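# Set the brass-cup pan flat beside the fly press

## Task

Lower the round pan holding the brass cups until it sits level on the bench, immediately left of the fly press and next to the bed corner closest to the arms, with none of the cups having left the pan.

## Robot and tools

ROBOT. Two arms, left_arm and right_arm, each with a five-finger hand (left_arm has a left hand, right_arm a right hand). Calibrated base positions in the scene frame: left_arm (-0.003, +0.344, 0) m, quat_wxyz (+1.000, 0, 0, +0.028); right_arm (-0.026, -0.378, 0) m, quat_wxyz (+1.000, 0, 0, -0.015). A camera stand sits behind the arms. Loose objects may occasionally be nudged by the scene itself.

FRAMES. Scene frame: origin at table-top height halfway between the nominal bases, +z up, +x out across the table, left_arm on the +y side (image left/right may differ). Fixed cameras and the table use the scene frame. Everything about a hand (printed positions, quats, Hand target, offsets) uses that arm's own base frame, and rotations turn about the Hand target's position. The hand point sits 0.05 m in front of the palm and 0.15 m out from the wrist face; its +z runs along the straight fingers, +y out of the palm, +x across the palm away from the thumb on the right hand but toward the thumb on the left hand. Straight fingers end 0.06 to 0.07 m beyond the point; a wrist bracket on the little-finger side can collide with things. Printed readings may be off by a few cm, and an arm often rests 1 to 3 cm (sometimes 5 cm) below its command with no contact involved.

ROW LAYOUT. Every row is one flat list of 28 numbers, each in [-1, 1], covering both arms even if one is idle: left_arm dx, dy, dz, rx, ry, rz; left hand little, ring, middle, index, thumb_bend, thumb_turn, force_limit, speed; then the same 14 for right_arm. dx..rz are offsets, not poses: they count from that arm's Hand target as it was when the action (or move) began, in the arm's base axes; 1.0 equals 0.6 m or 180 degrees; rx, ry, rz form a single rotation vector. Every row in an action refers to that same starting pose, so an identical offset sent in a later call moves the hand further. Sending six zeros re-requests the current Hand target, which also helps a hand that settled short. The controller clips commanded orientation to 40 degrees from the measured one.

HAND NUMBERS. The six motor values are absolute targets: -1 open/straight, +1 closed (thumb_turn +1 places the thumb opposite the fingers). force_limit maps -1..+1 to about 0..10 N (15 N for the two thumb motors); speed rises from near zero at -1 to full at +0.48 and stays full above. A motor only starts when its target changes (by 0.002 or more). To keep a hand unchanged, repeat the eight numbers last sent for it; before any were sent, use hand_measured plus hand_force_limit and hand_speed. An opposed grip fits objects roughly 0.035 to 0.065 m thick, handles down to about 0.025 m. For a soft grip close at speed -0.94 or lower. To grip harder, raise force_limit and send a more closed target than hand_measured; to release, send a more open one.

TOOLS.
execute_actions(actions, cameras): actions is a list of actions; each action is up to 15 rows, one per 1/30 s step, and a short action repeats its final row to fill 15. cameras lists camera names, ["all"], or []; images come by default only when actions is empty.
move(target, speed, blend, blocking, cameras): target is one 28-number row or a list of up to 15 rows, all offsets from the same starting Hand targets. speed is top path speed in m/s, 0.002 to 4.3 (default 0.25; turning up to twice that in rad/s), one value or one per target. blend in metres rounds corners of a list; 0 means stop at each. Paths are straight, end together, last at least 0.5 s and at most 10 s, and do not avoid obstacles or the other arm. blocking=false returns after about 0.5 s while it keeps running. The result adds a move: line: done, off_target, moving, held, fault, plus limits (paced = pose clipped, held = steps withheld).
wait(seconds 0 to 10, cameras): lets time pass; returns early if a running move ends.
stop(cameras): brakes the running move.
zoom_image(camera, region [x0, y0, x1, y1] in pixels, at most 504 by 504): closer look at the newest image of cam_head_left, cam_head_right, cam_high, cam_low, cam_left_wrist or cam_right_wrist (all 672x504).
show_instructions(): shows the reference pages.
finished_scene(scene): ends scene 1 or 2 permanently.

RESULTS. Per arm: end_effector_position (m) and end_effector_quat_wxyz in base frame, Hand target, joint positions, velocities (may be reported as within noise), torques (include gravity, carry offsets and noise; numbers 3 and 4 wrap at ±28 N m). Per hand: hand_measured, hand_stopped_by (moving, target, force, stalled, fault), hand_load_n (positive means pushed open; near 0 after a lost grip), hand_force_limit, hand_speed. Action calls also list positions at some steps. MOTOR HOT appears near 85 °C; at 100 °C an OVER-TEMPERATURE FAULT drops that arm for 30 to 60 s or more.

AVOID. Letting the pan or cups drop or tip, releasing anything still moving, anything ending off the table, fast contact with fixed or heavy items, hands or arms touching or gripping each other, pressing far past contact (an arm keeps pushing until commanded back past its hand point), heavy or fast-swung loads on fingers, paths near an arm's own base (go around it), and long stretched holds that heat motors. Joint ranges (rad): waist -2.880 to 2.880, shoulder 0.000 to 3.142, elbow 0.000 to 3.019, wrist pitch -1.693 to 1.571, wrist yaw -1.571 to 1.571, wrist roll -2.094 to 2.094.

Each tool is called as name(argument=value, ...), one argument or row to a line, values as JSON.

Reference images:

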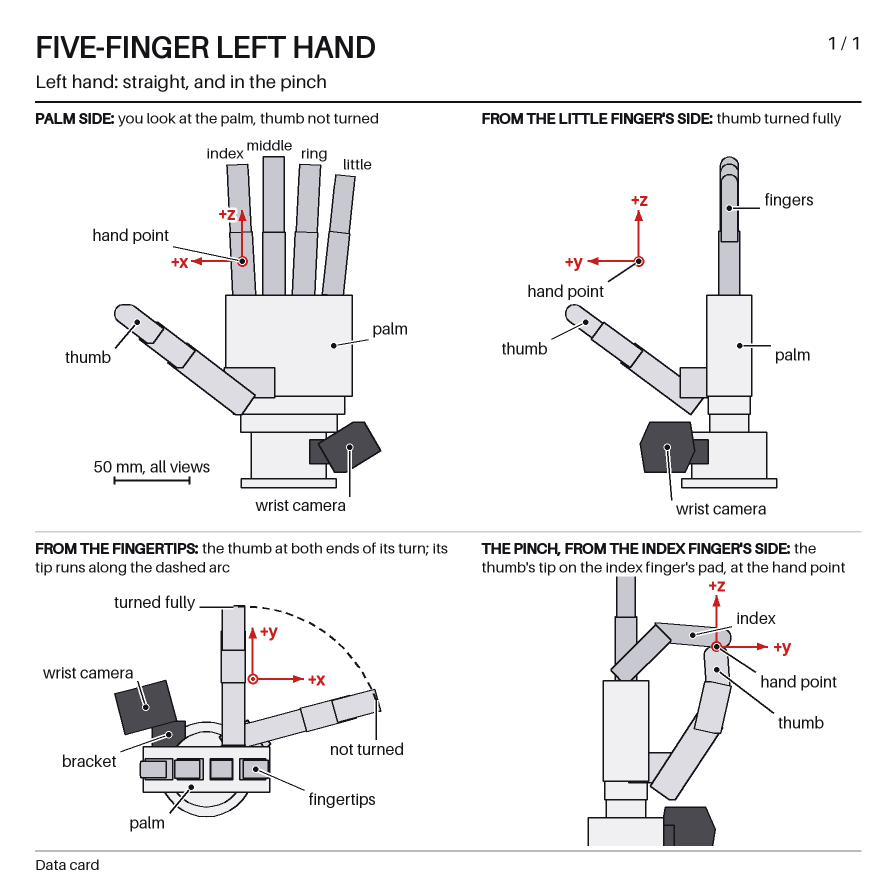

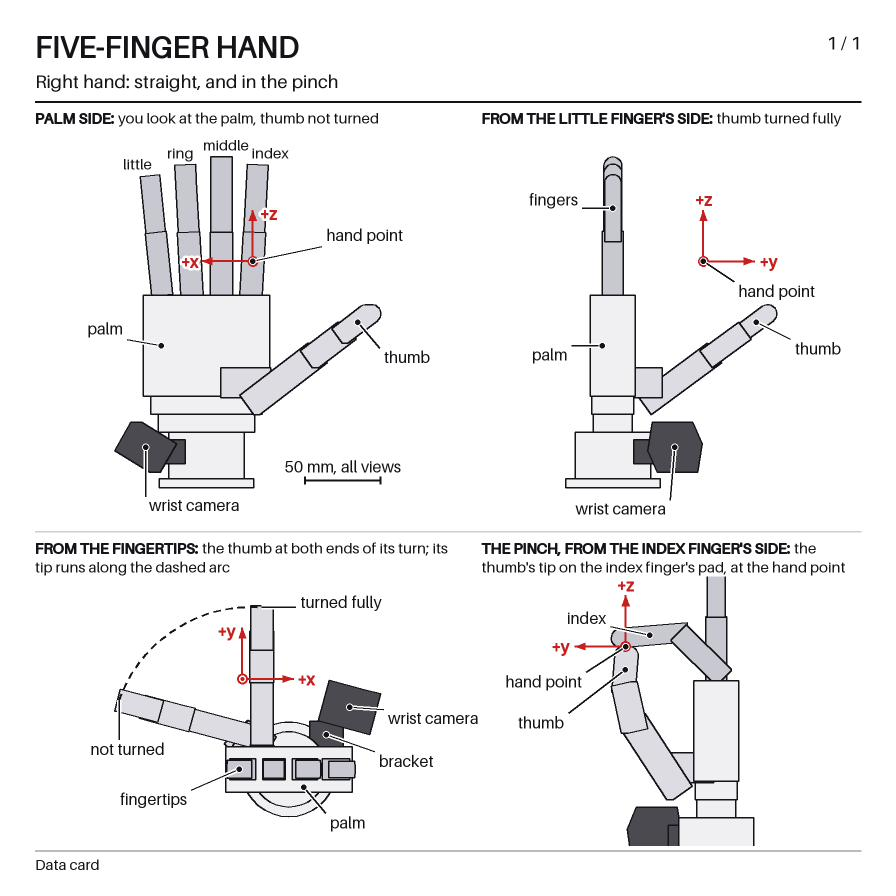

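## Session

execute_actions(
  actions=[],
)

Scene clock: 0.00 s.
left_arm: end_effector_position=(+0.3603, +0.0991, +0.2016) hand_measured=(-1.000, -1.000, -1.000, -1.000, -1.000, -1.000) hand_load_n=(+0.0, +0.0, +0.0, +0.0, +0.0, +0.0) hand_stopped_by=(target, target, target, target, target, target) hand_force_limit=0.00 hand_speed=-0.80 end_effector_quat_wxyz=(+0.029, +0.191, +0.977, +0.094) | right_arm: end_effector_position=(+0.3281, +0.4265, +0.1741) hand_measured=(-1.000, -1.000, -1.000, -1.000, -1.000, -1.000) hand_load_n=(+0.0, +0.0, +0.0, +0.0, +0.0, +0.0) hand_stopped_by=(target, target, target, target, target, target) hand_force_limit=0.00 hand_speed=-0.80 end_effector_quat_wxyz=(+0.163, +0.731, +0.661, +0.045)
Joint positions: left_arm=[-0.001 1.242 1.094 -1.328 -0.173 1.965] | right_arm=[1.154 1.795 1.594 -1.424 0.336 -1.877]
Joint velocities: within noise
Joint torques (N m): no reading
Heat: left arm: hottest elbow 32 °C; right arm: hottest shoulder 31 °C.
Hand target: left_arm +0.3687, +0.0991, +0.2130; +0.044, +0.190, +0.976, +0.097 | right_arm +0.3308, +0.4326, +0.1843; +0.158, +0.733, +0.659, +0.057

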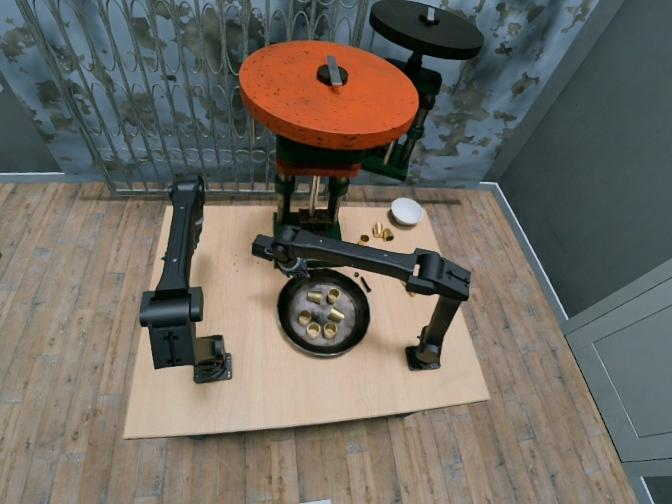

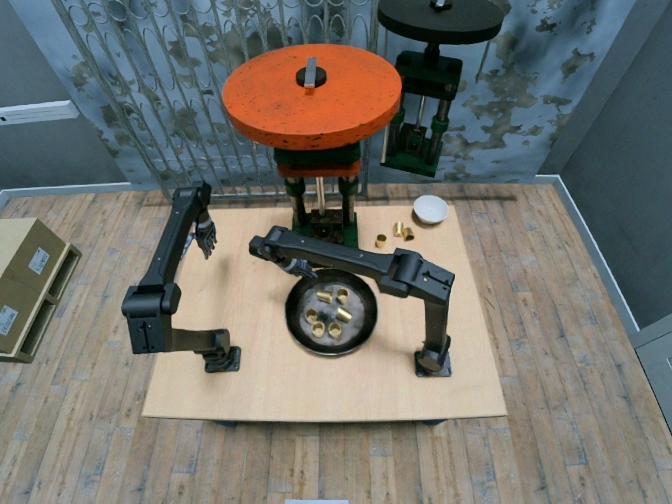

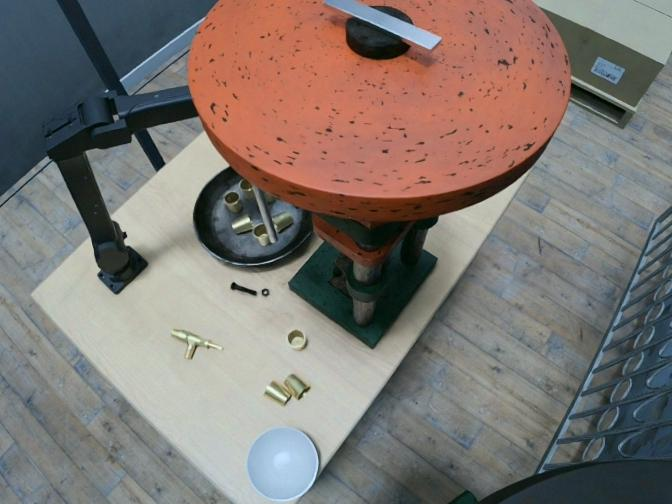

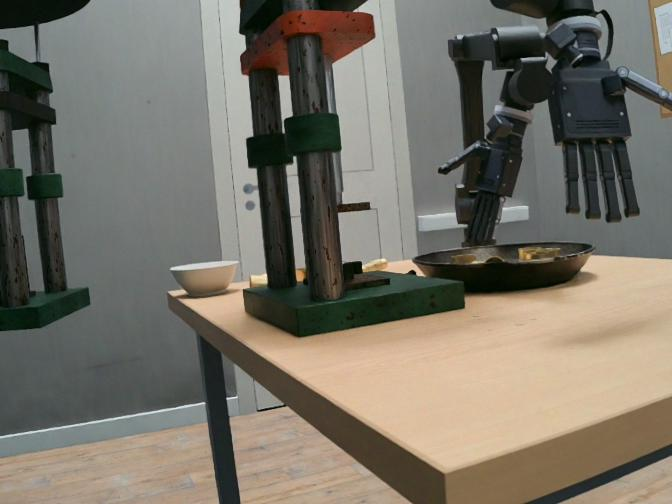

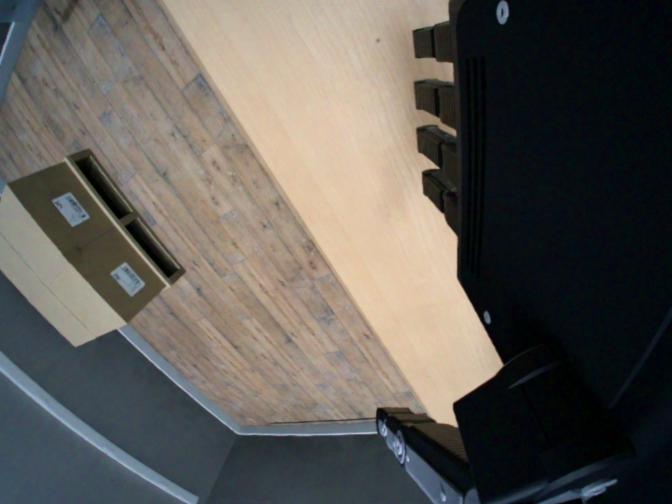

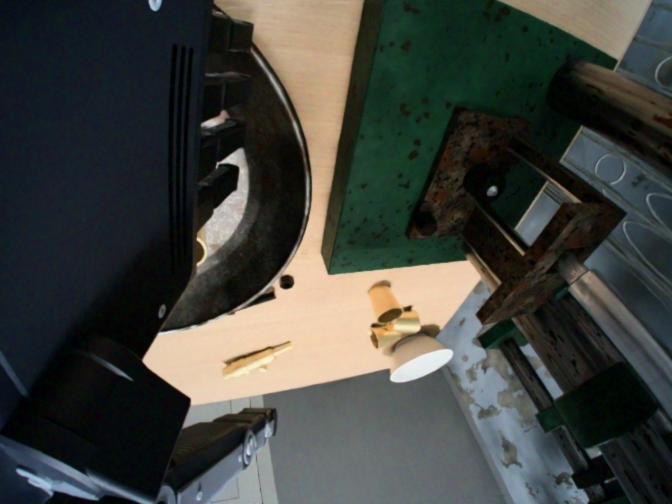

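zoom_image(
  camera="cam_head_right",
  region=[130, 180, 510, 430],
)

zoom_image(
  camera="cam_head_left",
  region=[110, 180, 490, 450],
)

zoom_image(
  camera="cam_high",
  region=[20, 120, 524, 500],
)

zoom_image(
  camera="cam_low",
  region=[168, 120, 672, 400],
)

Scaled by 1.326 from the camera's 672x504 image, which has a finer 960x720 frame.

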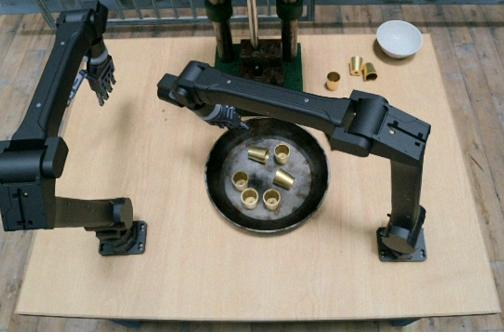

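Scaled by 1.326 from the camera's 672x504 image, which has a finer 960x720 frame.

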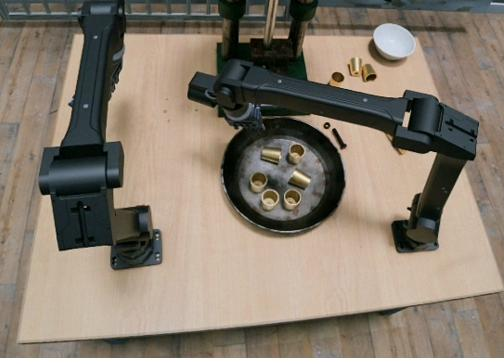

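Scaled by 1.000.

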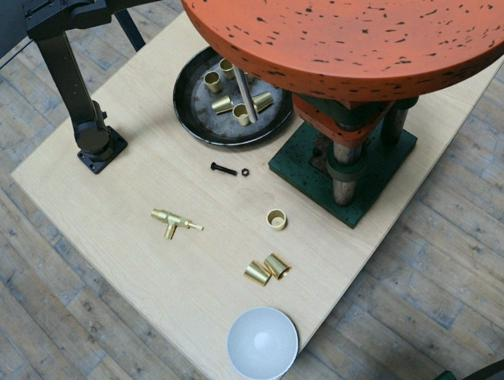

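Scaled by 1.000.

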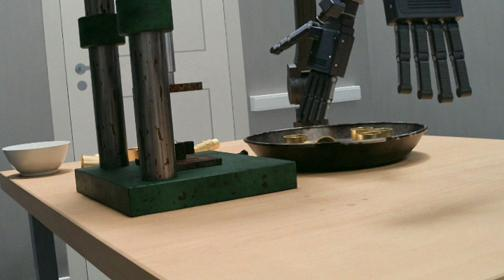

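zoom_image(
  camera="cam_head_right",
  region=[230, 180, 430, 300],
)

zoom_image(
  camera="cam_head_left",
  region=[220, 180, 420, 300],
)

Scaled by 2.520 from the camera's 672x504 image, which has a finer 960x720 frame.

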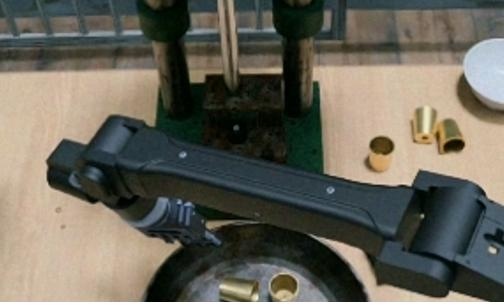

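Scaled by 2.520 from the camera's 672x504 image, which has a finer 960x720 frame.

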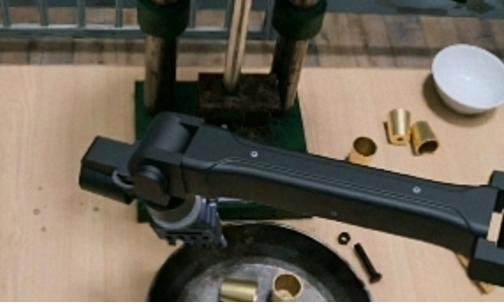

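move(
  target=[
    [0,0,0,0,0,0,-1,-1,-1,-1,-1,-1,0,-0.8,0,0,0.2,0,0,0,1,1,1,1,-1,-1,0,0],
    [0,0,0,0,0,0,-1,-1,-1,-1,-1,-1,0,-0.8,-0.2785,-0.583,0.193,0.1096,0.0415,-0.452,1,1,1,1,-1,-1,0,0],
  ],
  speed=0.3,
  cameras=["all"],
)

Scene clock: 155.40 s.
left_arm: end_effector_position=(+0.3603, +0.0991, +0.2016) hand_measured=(-1.000, -1.000, -1.000, -1.000, -1.000, -1.000) hand_load_n=(+0.0, +0.0, +0.0, +0.0, +0.0, +0.0) hand_stopped_by=(target, target, target, target, target, target) hand_force_limit=0.00 hand_speed=-0.80 end_effector_quat_wxyz=(+0.029, +0.191, +0.977, +0.094) | right_arm: end_effector_position=(+0.1657, +0.0869, +0.2981) hand_measured=(+1.000, +1.000, +1.000, +1.000, -1.000, -1.000) hand_load_n=(+0.0, +0.0, +0.0, +0.0, +0.0, +0.0) hand_stopped_by=(target, target, target, target, target, target) hand_force_limit=0.00 hand_speed=0.00 end_effector_quat_wxyz=(-0.043, +0.996, +0.024, +0.073)
Joint positions: left_arm=[-0.001 1.242 1.094 -1.328 -0.173 1.965] | right_arm=[0.673 0.876 1.16 -1.687 0.02 -0.948]
Joint torques (N m): left_arm=[0.56 -8.12 11.4 0.66 -0.14 -0.05] | right_arm=[-1.96 -2.37 6.57 -0.31 -0.06 0.11]
Heat: left arm: hottest elbow 38 °C; right arm: hottest shoulder 33 °C.
Hand target: left_arm +0.3687, +0.0991, +0.2130; +0.044, +0.190, +0.976, +0.097 | right_arm +0.1636, +0.0829, +0.3000; +0.000, +1.000, +0.015, +0.000
Off the commanded pose: left_arm 0.014 m, 2 deg | right_arm 0.005 m, 10 deg.
joint sent to its limit (right arm) — joint 4 (wrist pitch), lower limit. The joint targets are off in orientation, not in position.
move: off_target (left_arm, right_arm)

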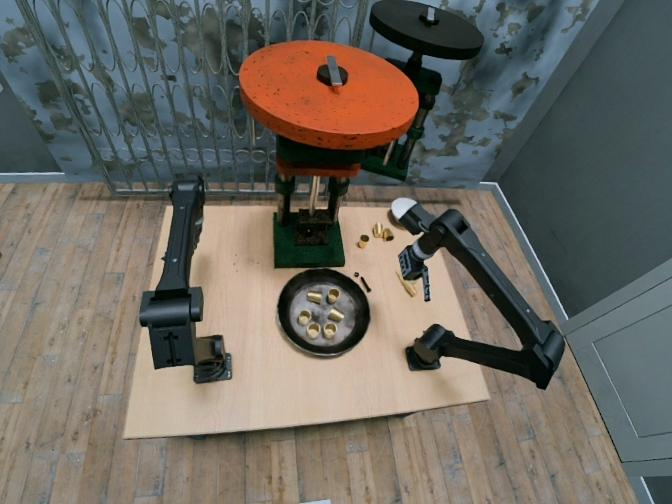

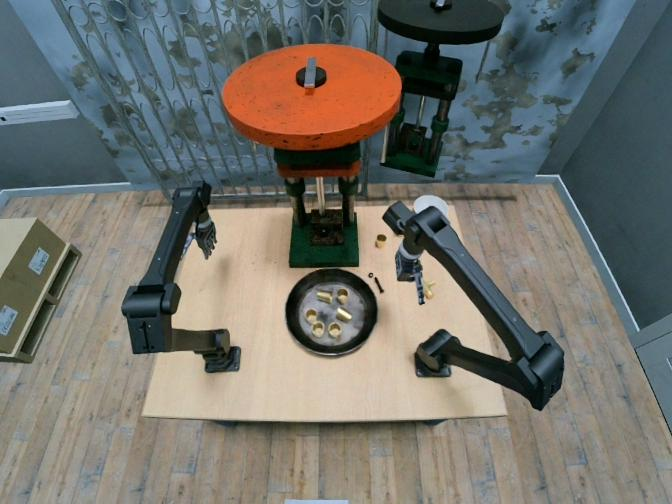

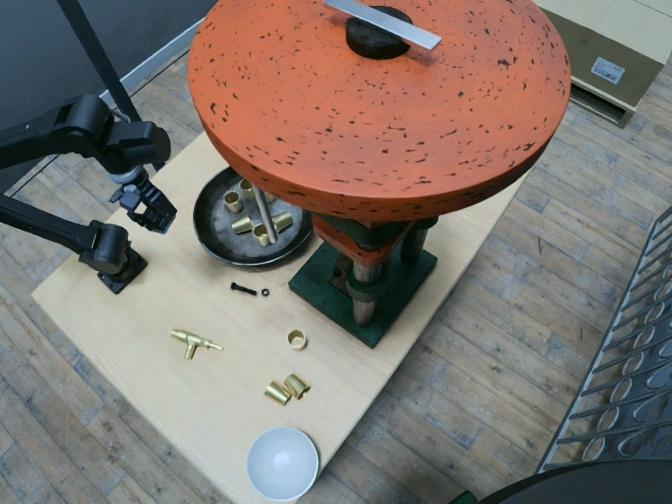

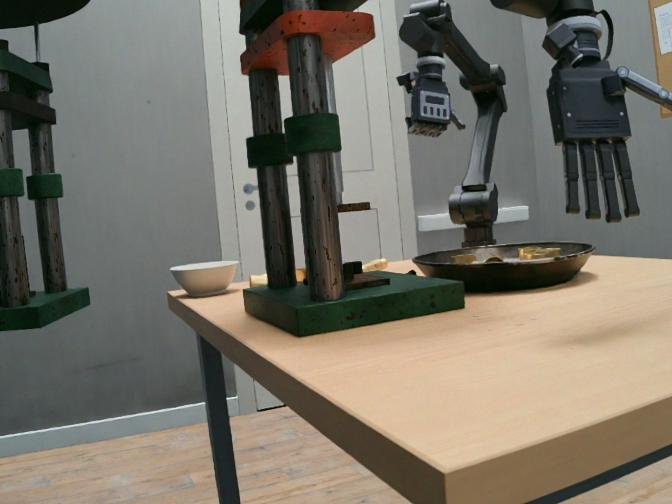

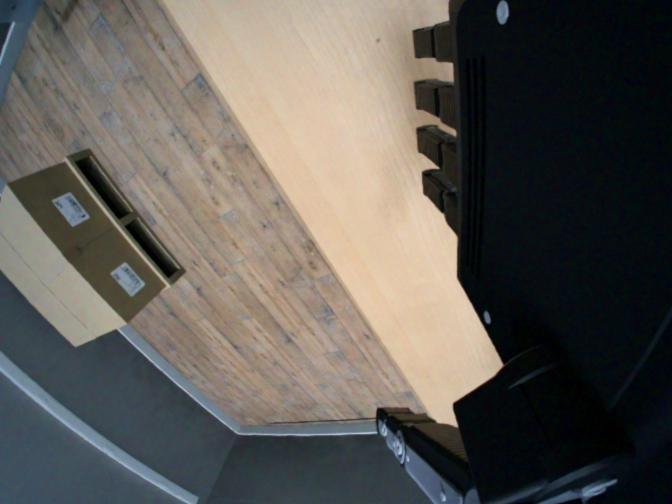

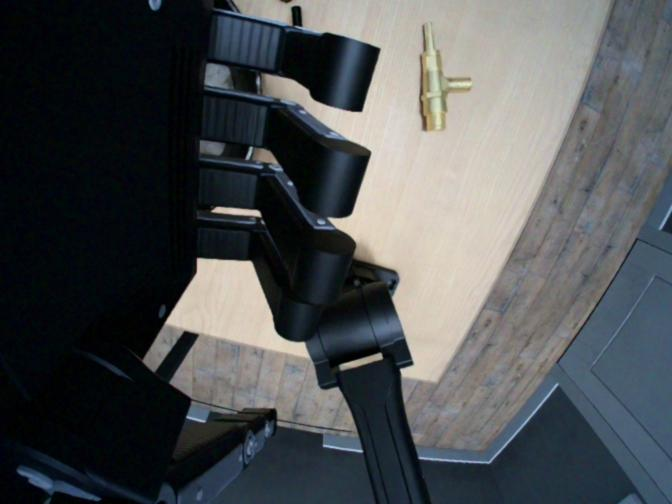

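zoom_image(
  camera="cam_head_left",
  region=[180, 180, 480, 400],
)

zoom_image(
  camera="cam_head_right",
  region=[180, 180, 480, 400],
)

Scaled by 1.680 from the camera's 672x504 image, which has a finer 960x720 frame.

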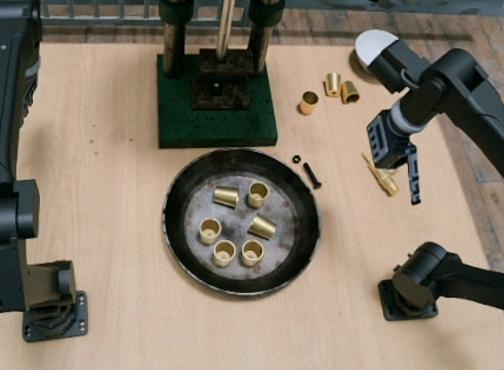

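Scaled by 1.680 from the camera's 672x504 image, which has a finer 960x720 frame.

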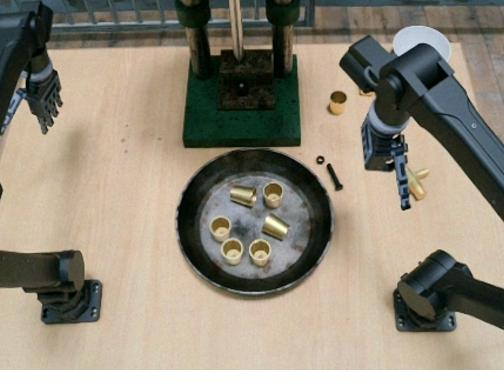

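move(
  target=[
    [0,0,0,0,0,0,-1,-1,-1,-1,-1,-1,0,-0.8,0,-0.0167,-0.3,0,0,0,1,1,1,1,-1,-1,0,0],
    [0,0,0,0,0,0,-1,-1,-1,-1,-1,-1,0,-0.8,0,-0.0167,-0.41,0,0,0,1,1,1,1,-1,-1,0,0],
  ],
  speed=[0.25,0.12],
  cameras=["cam_head_left","cam_head_right","cam_high","cam_low","cam_right_wrist"],
)

Scene clock: 214.27 s.
left_arm: end_effector_position=(+0.3603, +0.0991, +0.2016) hand_measured=(-1.000, -1.000, -1.000, -1.000, -1.000, -1.000) hand_load_n=(+0.0, +0.0, +0.0, +0.5, +0.0, +0.0) hand_stopped_by=(target, target, target, target, target, target) hand_force_limit=0.00 hand_speed=-0.80 end_effector_quat_wxyz=(+0.029, +0.191, +0.977, +0.094) | right_arm: end_effector_position=(+0.1601, +0.0740, +0.0559) hand_measured=(+1.000, +1.000, +1.000, +1.000, -1.000, -1.000) hand_load_n=(+0.0, +0.0, +0.0, +0.0, +0.0, +0.0) hand_stopped_by=(target, target, target, target, target, target) hand_force_limit=0.00 hand_speed=0.00 end_effector_quat_wxyz=(+0.002, +1.000, +0.017, -0.001)
Joint positions: left_arm=[-0.001 1.242 1.094 -1.328 -0.173 1.965] | right_arm=[0.625 1.044 0.588 -1.118 0.002 -0.981]
Joint torques (N m): left_arm=[0.38 -8.12 11.44 0.65 -0.17 -0.04] | right_arm=[-1.96 -2.55 5.79 0.14 -0.07 -0.12]
Heat: left arm: hottest elbow 39 °C; right arm: hottest elbow 32 °C.
Hand target: left_arm +0.3687, +0.0991, +0.2130; +0.044, +0.190, +0.976, +0.097 | right_arm +0.1637, +0.0728, +0.0541; +0.000, +1.000, +0.015, +0.000
Off the commanded pose: left_arm 0.014 m, 2 deg | right_arm 0.004 m, 0 deg.
move: off_target (left_arm)
Images, in order (width x height): cam_head_left 672x504, cam_head_right 672x504, cam_high 672x504, cam_low 672x504, cam_right_wrist 672x504.

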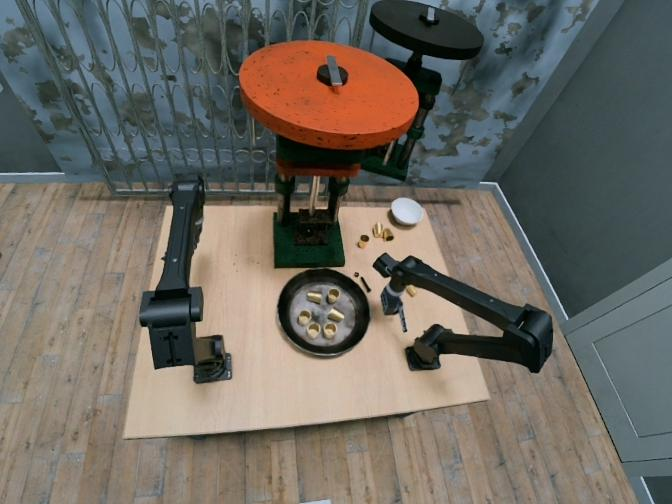

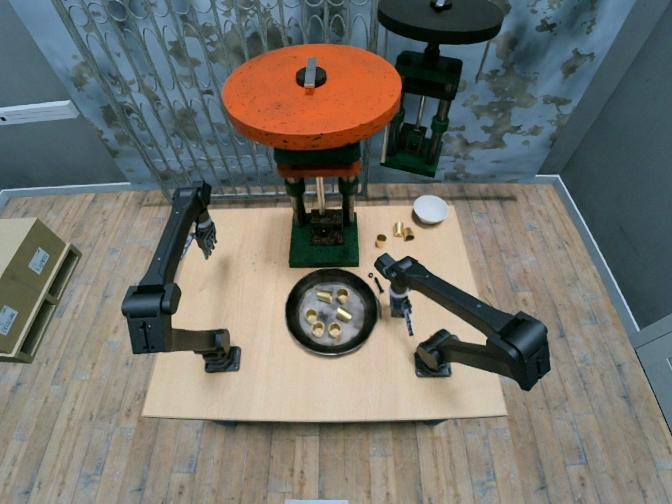

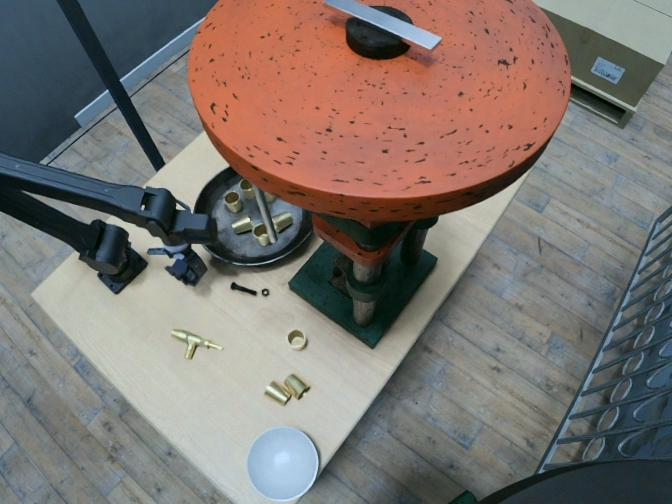

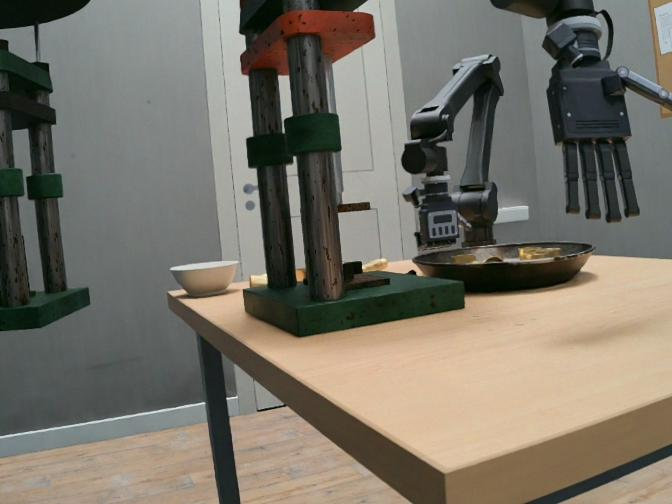

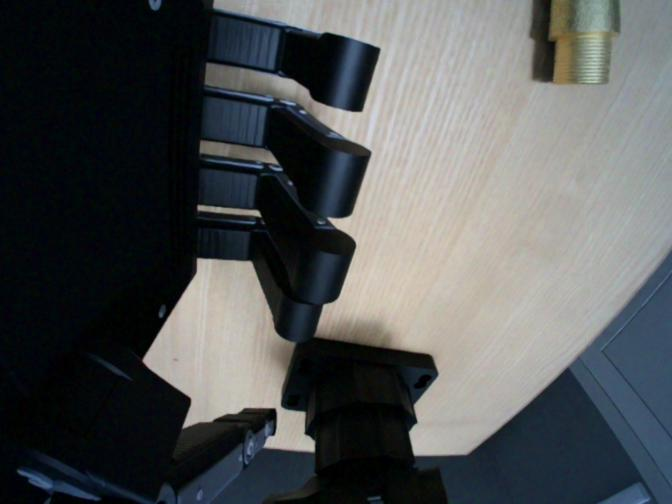

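zoom_image(
  camera="cam_low",
  region=[350, 150, 650, 350],
)

zoom_image(
  camera="cam_head_right",
  region=[270, 220, 490, 400],
)

Scaled by 1.680 from the camera's 672x504 image, which has a finer 960x720 frame.

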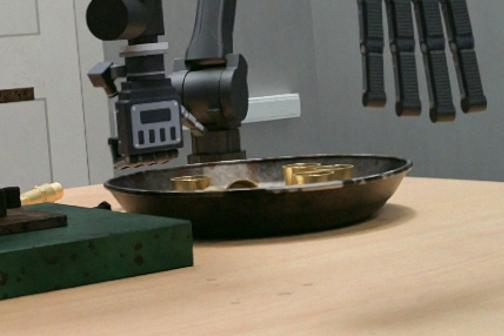

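Scaled by 2.291 from the camera's 672x504 image, which has a finer 960x720 frame.

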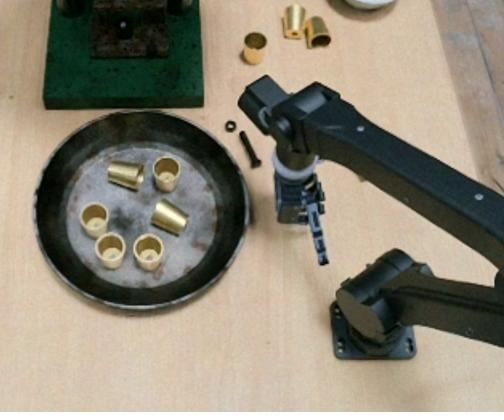

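move(
  target=[0,0,0,0,0,0,-1,-1,-1,-1,-1,-1,0,-0.8,-0.025,0,-0.045,0,0,0,1,1,1,1,-1,-1,0,0],
  speed=0.1,
  cameras=["cam_head_right","cam_low","cam_right_wrist"],
)

zoom_image(
  camera="cam_low",
  region=[350, 150, 650, 350],
)

zoom_image(
  camera="cam_head_right",
  region=[270, 220, 490, 400],
)

Scene clock: 228.40 s.
left_arm: end_effector_position=(+0.3603, +0.0991, +0.2016) hand_measured=(-1.000, -1.000, -1.000, -1.000, -1.000, -1.000) hand_load_n=(+0.0, +0.0, +0.0, +0.0, +0.0, +0.0) hand_stopped_by=(target, target, target, target, target, target) hand_force_limit=0.00 hand_speed=-0.80 end_effector_quat_wxyz=(+0.029, +0.191, +0.977, +0.094) | right_arm: end_effector_position=(+0.1490, +0.0687, +0.0289) hand_measured=(+1.000, +1.000, +1.000, +1.000, -1.000, -1.000) hand_load_n=(+0.0, +0.0, +0.0, +0.0, +0.0, +0.0) hand_stopped_by=(target, target, target, target, target, target) hand_force_limit=0.00 hand_speed=0.00 end_effector_quat_wxyz=(+0.001, +1.000, +0.013, -0.001)
Joint positions: left_arm=[-0.001 1.242 1.094 -1.328 -0.173 1.965] | right_arm=[0.632 1.054 0.514 -1.034 0.001 -0.965]
Joint torques (N m): left_arm=[0.44 -8.29 11.43 0.72 -0.14 -0.04] | right_arm=[0.56 -2.37 5.48 0.21 -0.05 0.11]
Heat: left arm: hottest elbow 39 °C; right arm: hottest shoulder 31 °C.
Hand target: left_arm +0.3687, +0.0991, +0.2130; +0.044, +0.190, +0.976, +0.097 | right_arm +0.1486, +0.0728, +0.0270; +0.000, +1.000, +0.015, +0.000
Off the commanded pose: left_arm 0.014 m, 2 deg | right_arm 0.005 m, 0 deg.
move: off_target (left_arm)
Images, in order (width x height): cam_head_right 672x504, cam_low 672x504, cam_right_wrist 672x504.

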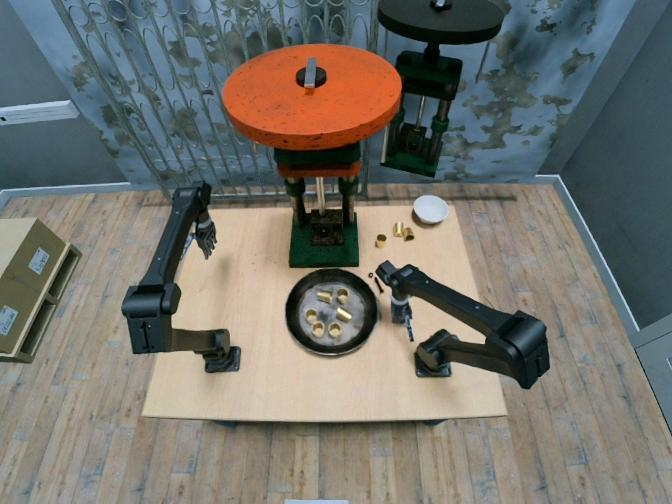

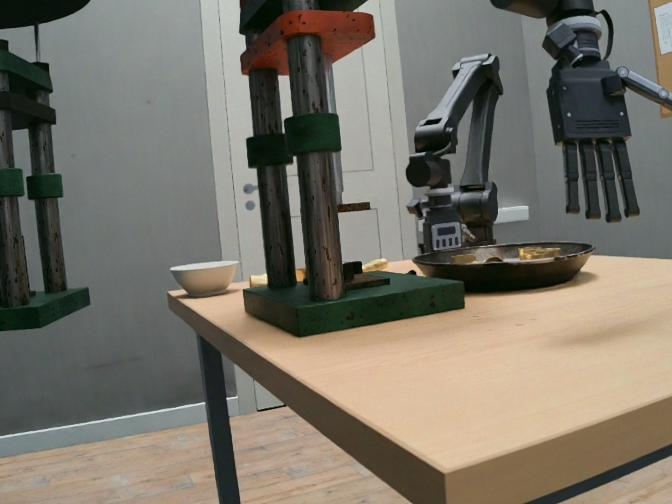

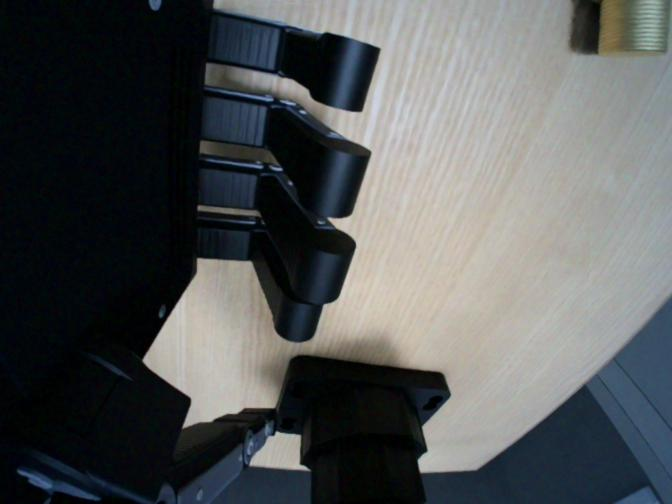

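Scaled by 1.680 from the camera's 672x504 image, which has a finer 960x720 frame.

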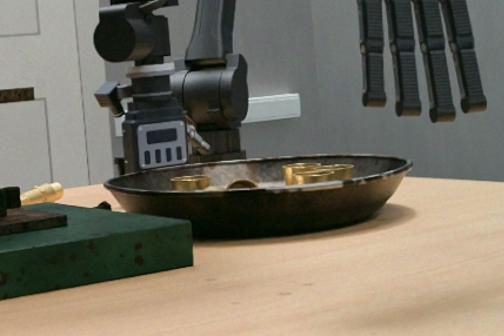

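Scaled by 2.291 from the camera's 672x504 image, which has a finer 960x720 frame.

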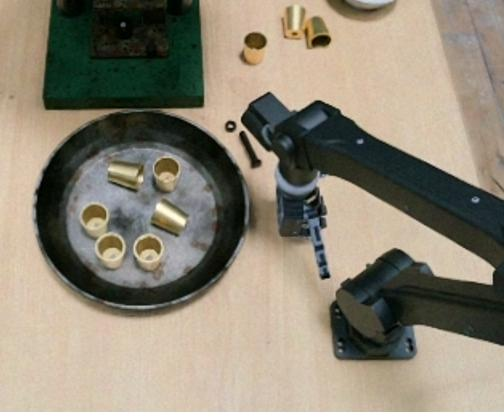

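move(
  target=[
    [0,0,0,0,0,0,-1,-1,-1,-1,-1,-1,0,-0.8,0,0.03,-0.015,0,0,0,1,1,1,1,-1,-1,0,0],
    [0,0,0,0,0,0,-1,-1,-1,-1,-1,-1,0,-0.8,0,0.12,-0.015,0,0,0,1,1,1,1,-1,-1,0,0],
  ],
  speed=0.08,
  cameras=["cam_head_right","cam_low"],
)

zoom_image(
  camera="cam_low",
  region=[350, 150, 650, 350],
)

zoom_image(
  camera="cam_head_right",
  region=[270, 220, 490, 400],
)

Scene clock: 239.13 s.
left_arm: end_effector_position=(+0.3603, +0.0991, +0.2016) hand_measured=(-1.000, -1.000, -1.000, -1.000, -1.000, -1.000) hand_load_n=(+0.0, +0.0, +0.0, -0.5, +0.0, +0.0) hand_stopped_by=(target, target, target, target, target, target) hand_force_limit=0.00 hand_speed=-0.80 end_effector_quat_wxyz=(+0.029, +0.191, +0.977, +0.094) | right_arm: end_effector_position=(+0.1343, +0.1200, +0.0111) hand_measured=(+1.000, +1.000, +1.000, +1.000, -1.000, -1.000) hand_load_n=(+0.5, +0.0, +0.0, +0.0, +0.0, +0.0) hand_stopped_by=(target, target, target, target, target, target) hand_force_limit=0.00 hand_speed=0.00 end_effector_quat_wxyz=(+0.022, +1.000, +0.004, -0.017)
Joint positions: left_arm=[-0.001 1.242 1.094 -1.328 -0.173 1.965] | right_arm=[0.836 1.227 0.565 -0.965 0.004 -0.743]
Joint torques (N m): left_arm=[0.44 -7.82 11.41 0.68 -0.17 -0.06] | right_arm=[1.08 -3.6 8.35 0.39 -0.19 0.04]
Heat: left arm: hottest elbow 39 °C; right arm: hottest shoulder 31 °C.
Hand target: left_arm +0.3687, +0.0991, +0.2130; +0.044, +0.190, +0.976, +0.097 | right_arm +0.1487, +0.1449, +0.0181; +0.000, +1.000, +0.015, +0.000
Off the commanded pose: left_arm 0.014 m, 2 deg | right_arm 0.030 m, 3 deg.
move: off_target (left_arm, right_arm)
Images, in order (width x height): cam_head_right 672x504, cam_low 672x504.

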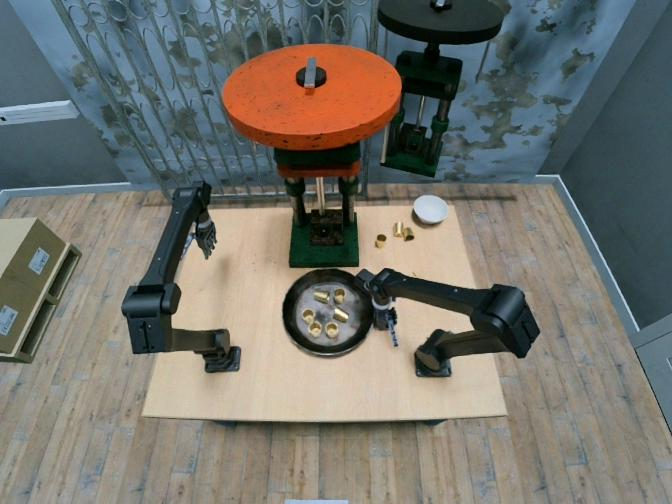

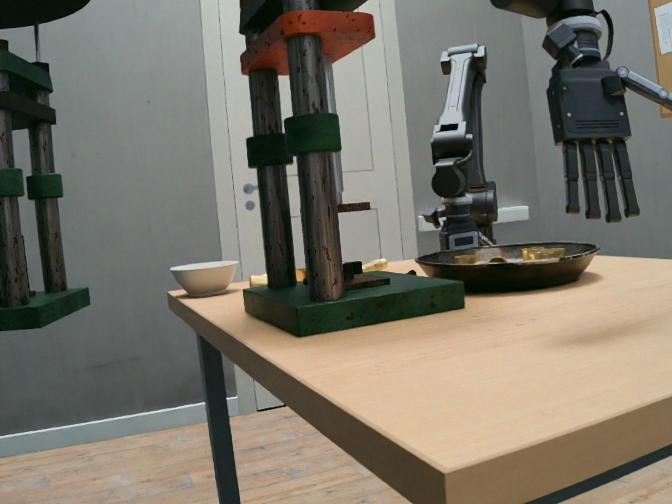

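Scaled by 1.680 from the camera's 672x504 image, which has a finer 960x720 frame.

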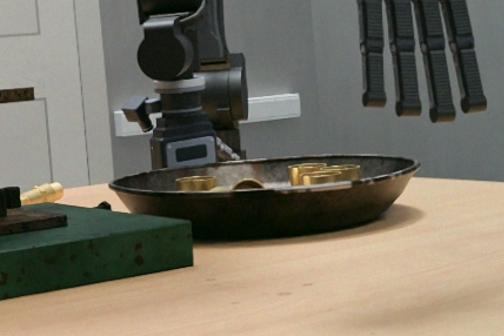

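Scaled by 2.291 from the camera's 672x504 image, which has a finer 960x720 frame.

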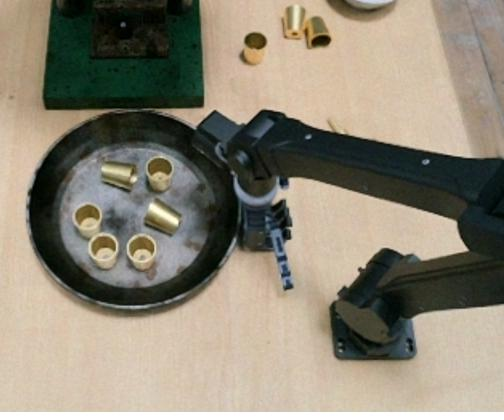

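move(
  target=[0,0,0,0,0,0,-1,-1,-1,-1,-1,-1,0,-0.8,0.0155,0.15,0.02,0,0,0,1,1,1,1,-1,-1,0,0],
  speed=0.08,
  cameras=["cam_head_right","cam_low"],
)

zoom_image(
  camera="cam_head_right",
  region=[210, 220, 430, 400],
)

Scene clock: 246.83 s.
left_arm: end_effector_position=(+0.3603, +0.0991, +0.2016) hand_measured=(-1.000, -1.000, -1.000, -1.000, -1.000, -1.000) hand_load_n=(+0.0, +0.0, +0.0, +0.0, +0.0, +0.0) hand_stopped_by=(target, target, target, target, target, target) hand_force_limit=0.00 hand_speed=-0.80 end_effector_quat_wxyz=(+0.029, +0.191, +0.977, +0.094) | right_arm: end_effector_position=(+0.1496, +0.2092, +0.0192) hand_measured=(+1.000, +1.000, +1.000, +1.000, -1.000, -1.000) hand_load_n=(+0.0, +0.0, +0.0, +0.0, -0.5, +0.0) hand_stopped_by=(target, target, target, target, target, target) hand_force_limit=0.00 hand_speed=0.00 end_effector_quat_wxyz=(+0.020, +1.000, +0.007, -0.012)
Joint positions: left_arm=[-0.001 1.242 1.094 -1.328 -0.173 1.965] | right_arm=[0.987 1.421 0.771 -0.967 0.003 -0.598]
Joint torques (N m): left_arm=[0.32 -8.18 11.41 0.61 -0.17 -0.04] | right_arm=[0.79 -6.36 8.87 -0.36 -0.15 0]
Heat: left arm: hottest elbow 39 °C; right arm: hottest shoulder 31 °C.
Hand target: left_arm +0.3687, +0.0991, +0.2130; +0.044, +0.190, +0.976, +0.097 | right_arm +0.1580, +0.2349, +0.0301; +0.000, +1.000, +0.015, +0.000
Off the commanded pose: left_arm 0.014 m, 2 deg | right_arm 0.029 m, 3 deg.
move: off_target (left_arm, right_arm)
Images, in order (width x height): cam_head_right 672x504, cam_low 672x504.

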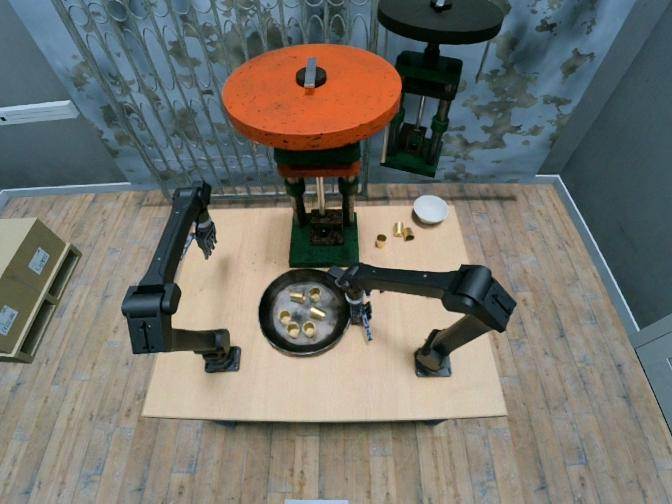

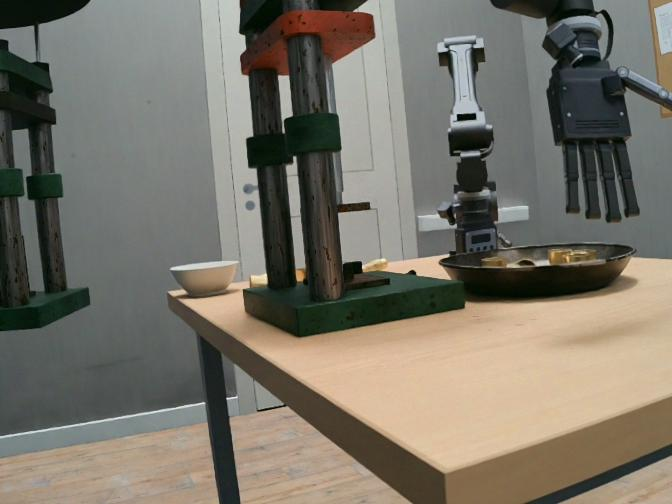

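Scaled by 2.291 from the camera's 672x504 image, which has a finer 960x720 frame.

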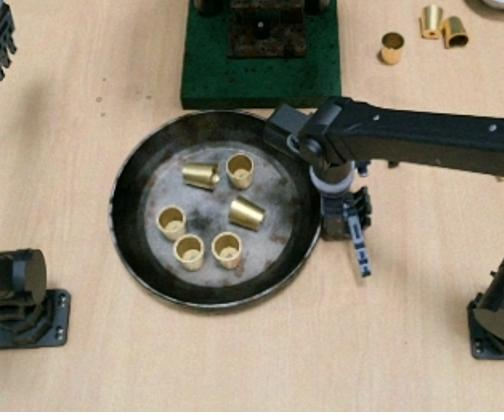

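move(
  target=[0,0,0,0,0,0,-1,-1,-1,-1,-1,-1,0,-0.8,-0.008,0.17,0,0,0,0,1,1,1,1,-1,-1,0,0],
  speed=0.08,
  cameras=["cam_head_right","cam_low"],
)

zoom_image(
  camera="cam_head_right",
  region=[190, 220, 410, 400],
)

Scene clock: 266.20 s.
left_arm: end_effector_position=(+0.3603, +0.0991, +0.2016) hand_measured=(-1.000, -1.000, -1.000, -1.000, -1.000, -1.000) hand_load_n=(+0.0, +0.0, +0.0, +0.0, +0.0, +0.0) hand_stopped_by=(target, target, target, target, target, target) hand_force_limit=0.00 hand_speed=-0.80 end_effector_quat_wxyz=(+0.029, +0.191, +0.977, +0.094) | right_arm: end_effector_position=(+0.1502, +0.3087, +0.0199) hand_measured=(+1.000, +1.000, +1.000, +1.000, -1.000, -1.000) hand_load_n=(+0.0, +0.0, +0.0, +0.0, +0.0, +0.0) hand_stopped_by=(target, target, target, target, target, target) hand_force_limit=0.00 hand_speed=0.00 end_effector_quat_wxyz=(+0.023, +1.000, +0.012, -0.009)
Joint positions: left_arm=[-0.001 1.242 1.094 -1.328 -0.173 1.965] | right_arm=[1.121 1.63 1.015 -1.006 0.004 -0.474]
Joint torques (N m): left_arm=[0.56 -8.29 11.41 0.62 -0.16 -0.05] | right_arm=[1.14 -8.64 9.01 -0.23 -0.2 0.14]
Heat: left arm: hottest elbow 39 °C; right arm: hottest shoulder 31 °C.
Hand target: left_arm +0.3687, +0.0991, +0.2130; +0.044, +0.190, +0.976, +0.097 | right_arm +0.1533, +0.3369, +0.0300; +0.000, +1.000, +0.015, +0.000
Off the commanded pose: left_arm 0.014 m, 2 deg | right_arm 0.030 m, 3 deg.
move: off_target (left_arm, right_arm)
Images, in order (width x height): cam_head_right 672x504, cam_low 672x504.

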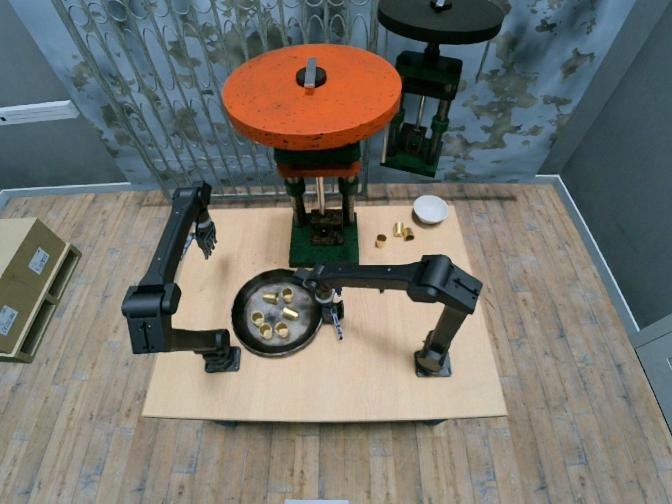

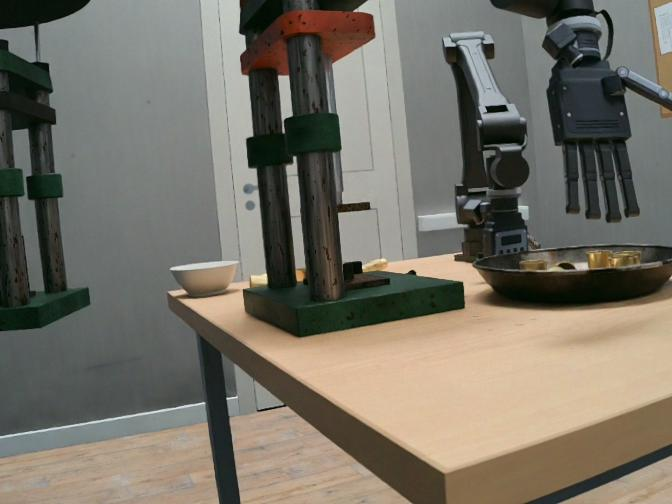

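Scaled by 2.291 from the camera's 672x504 image, which has a finer 960x720 frame.

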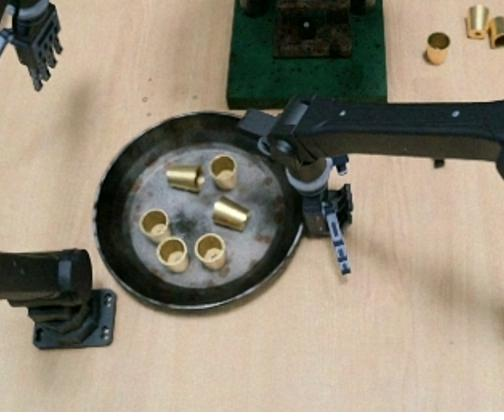

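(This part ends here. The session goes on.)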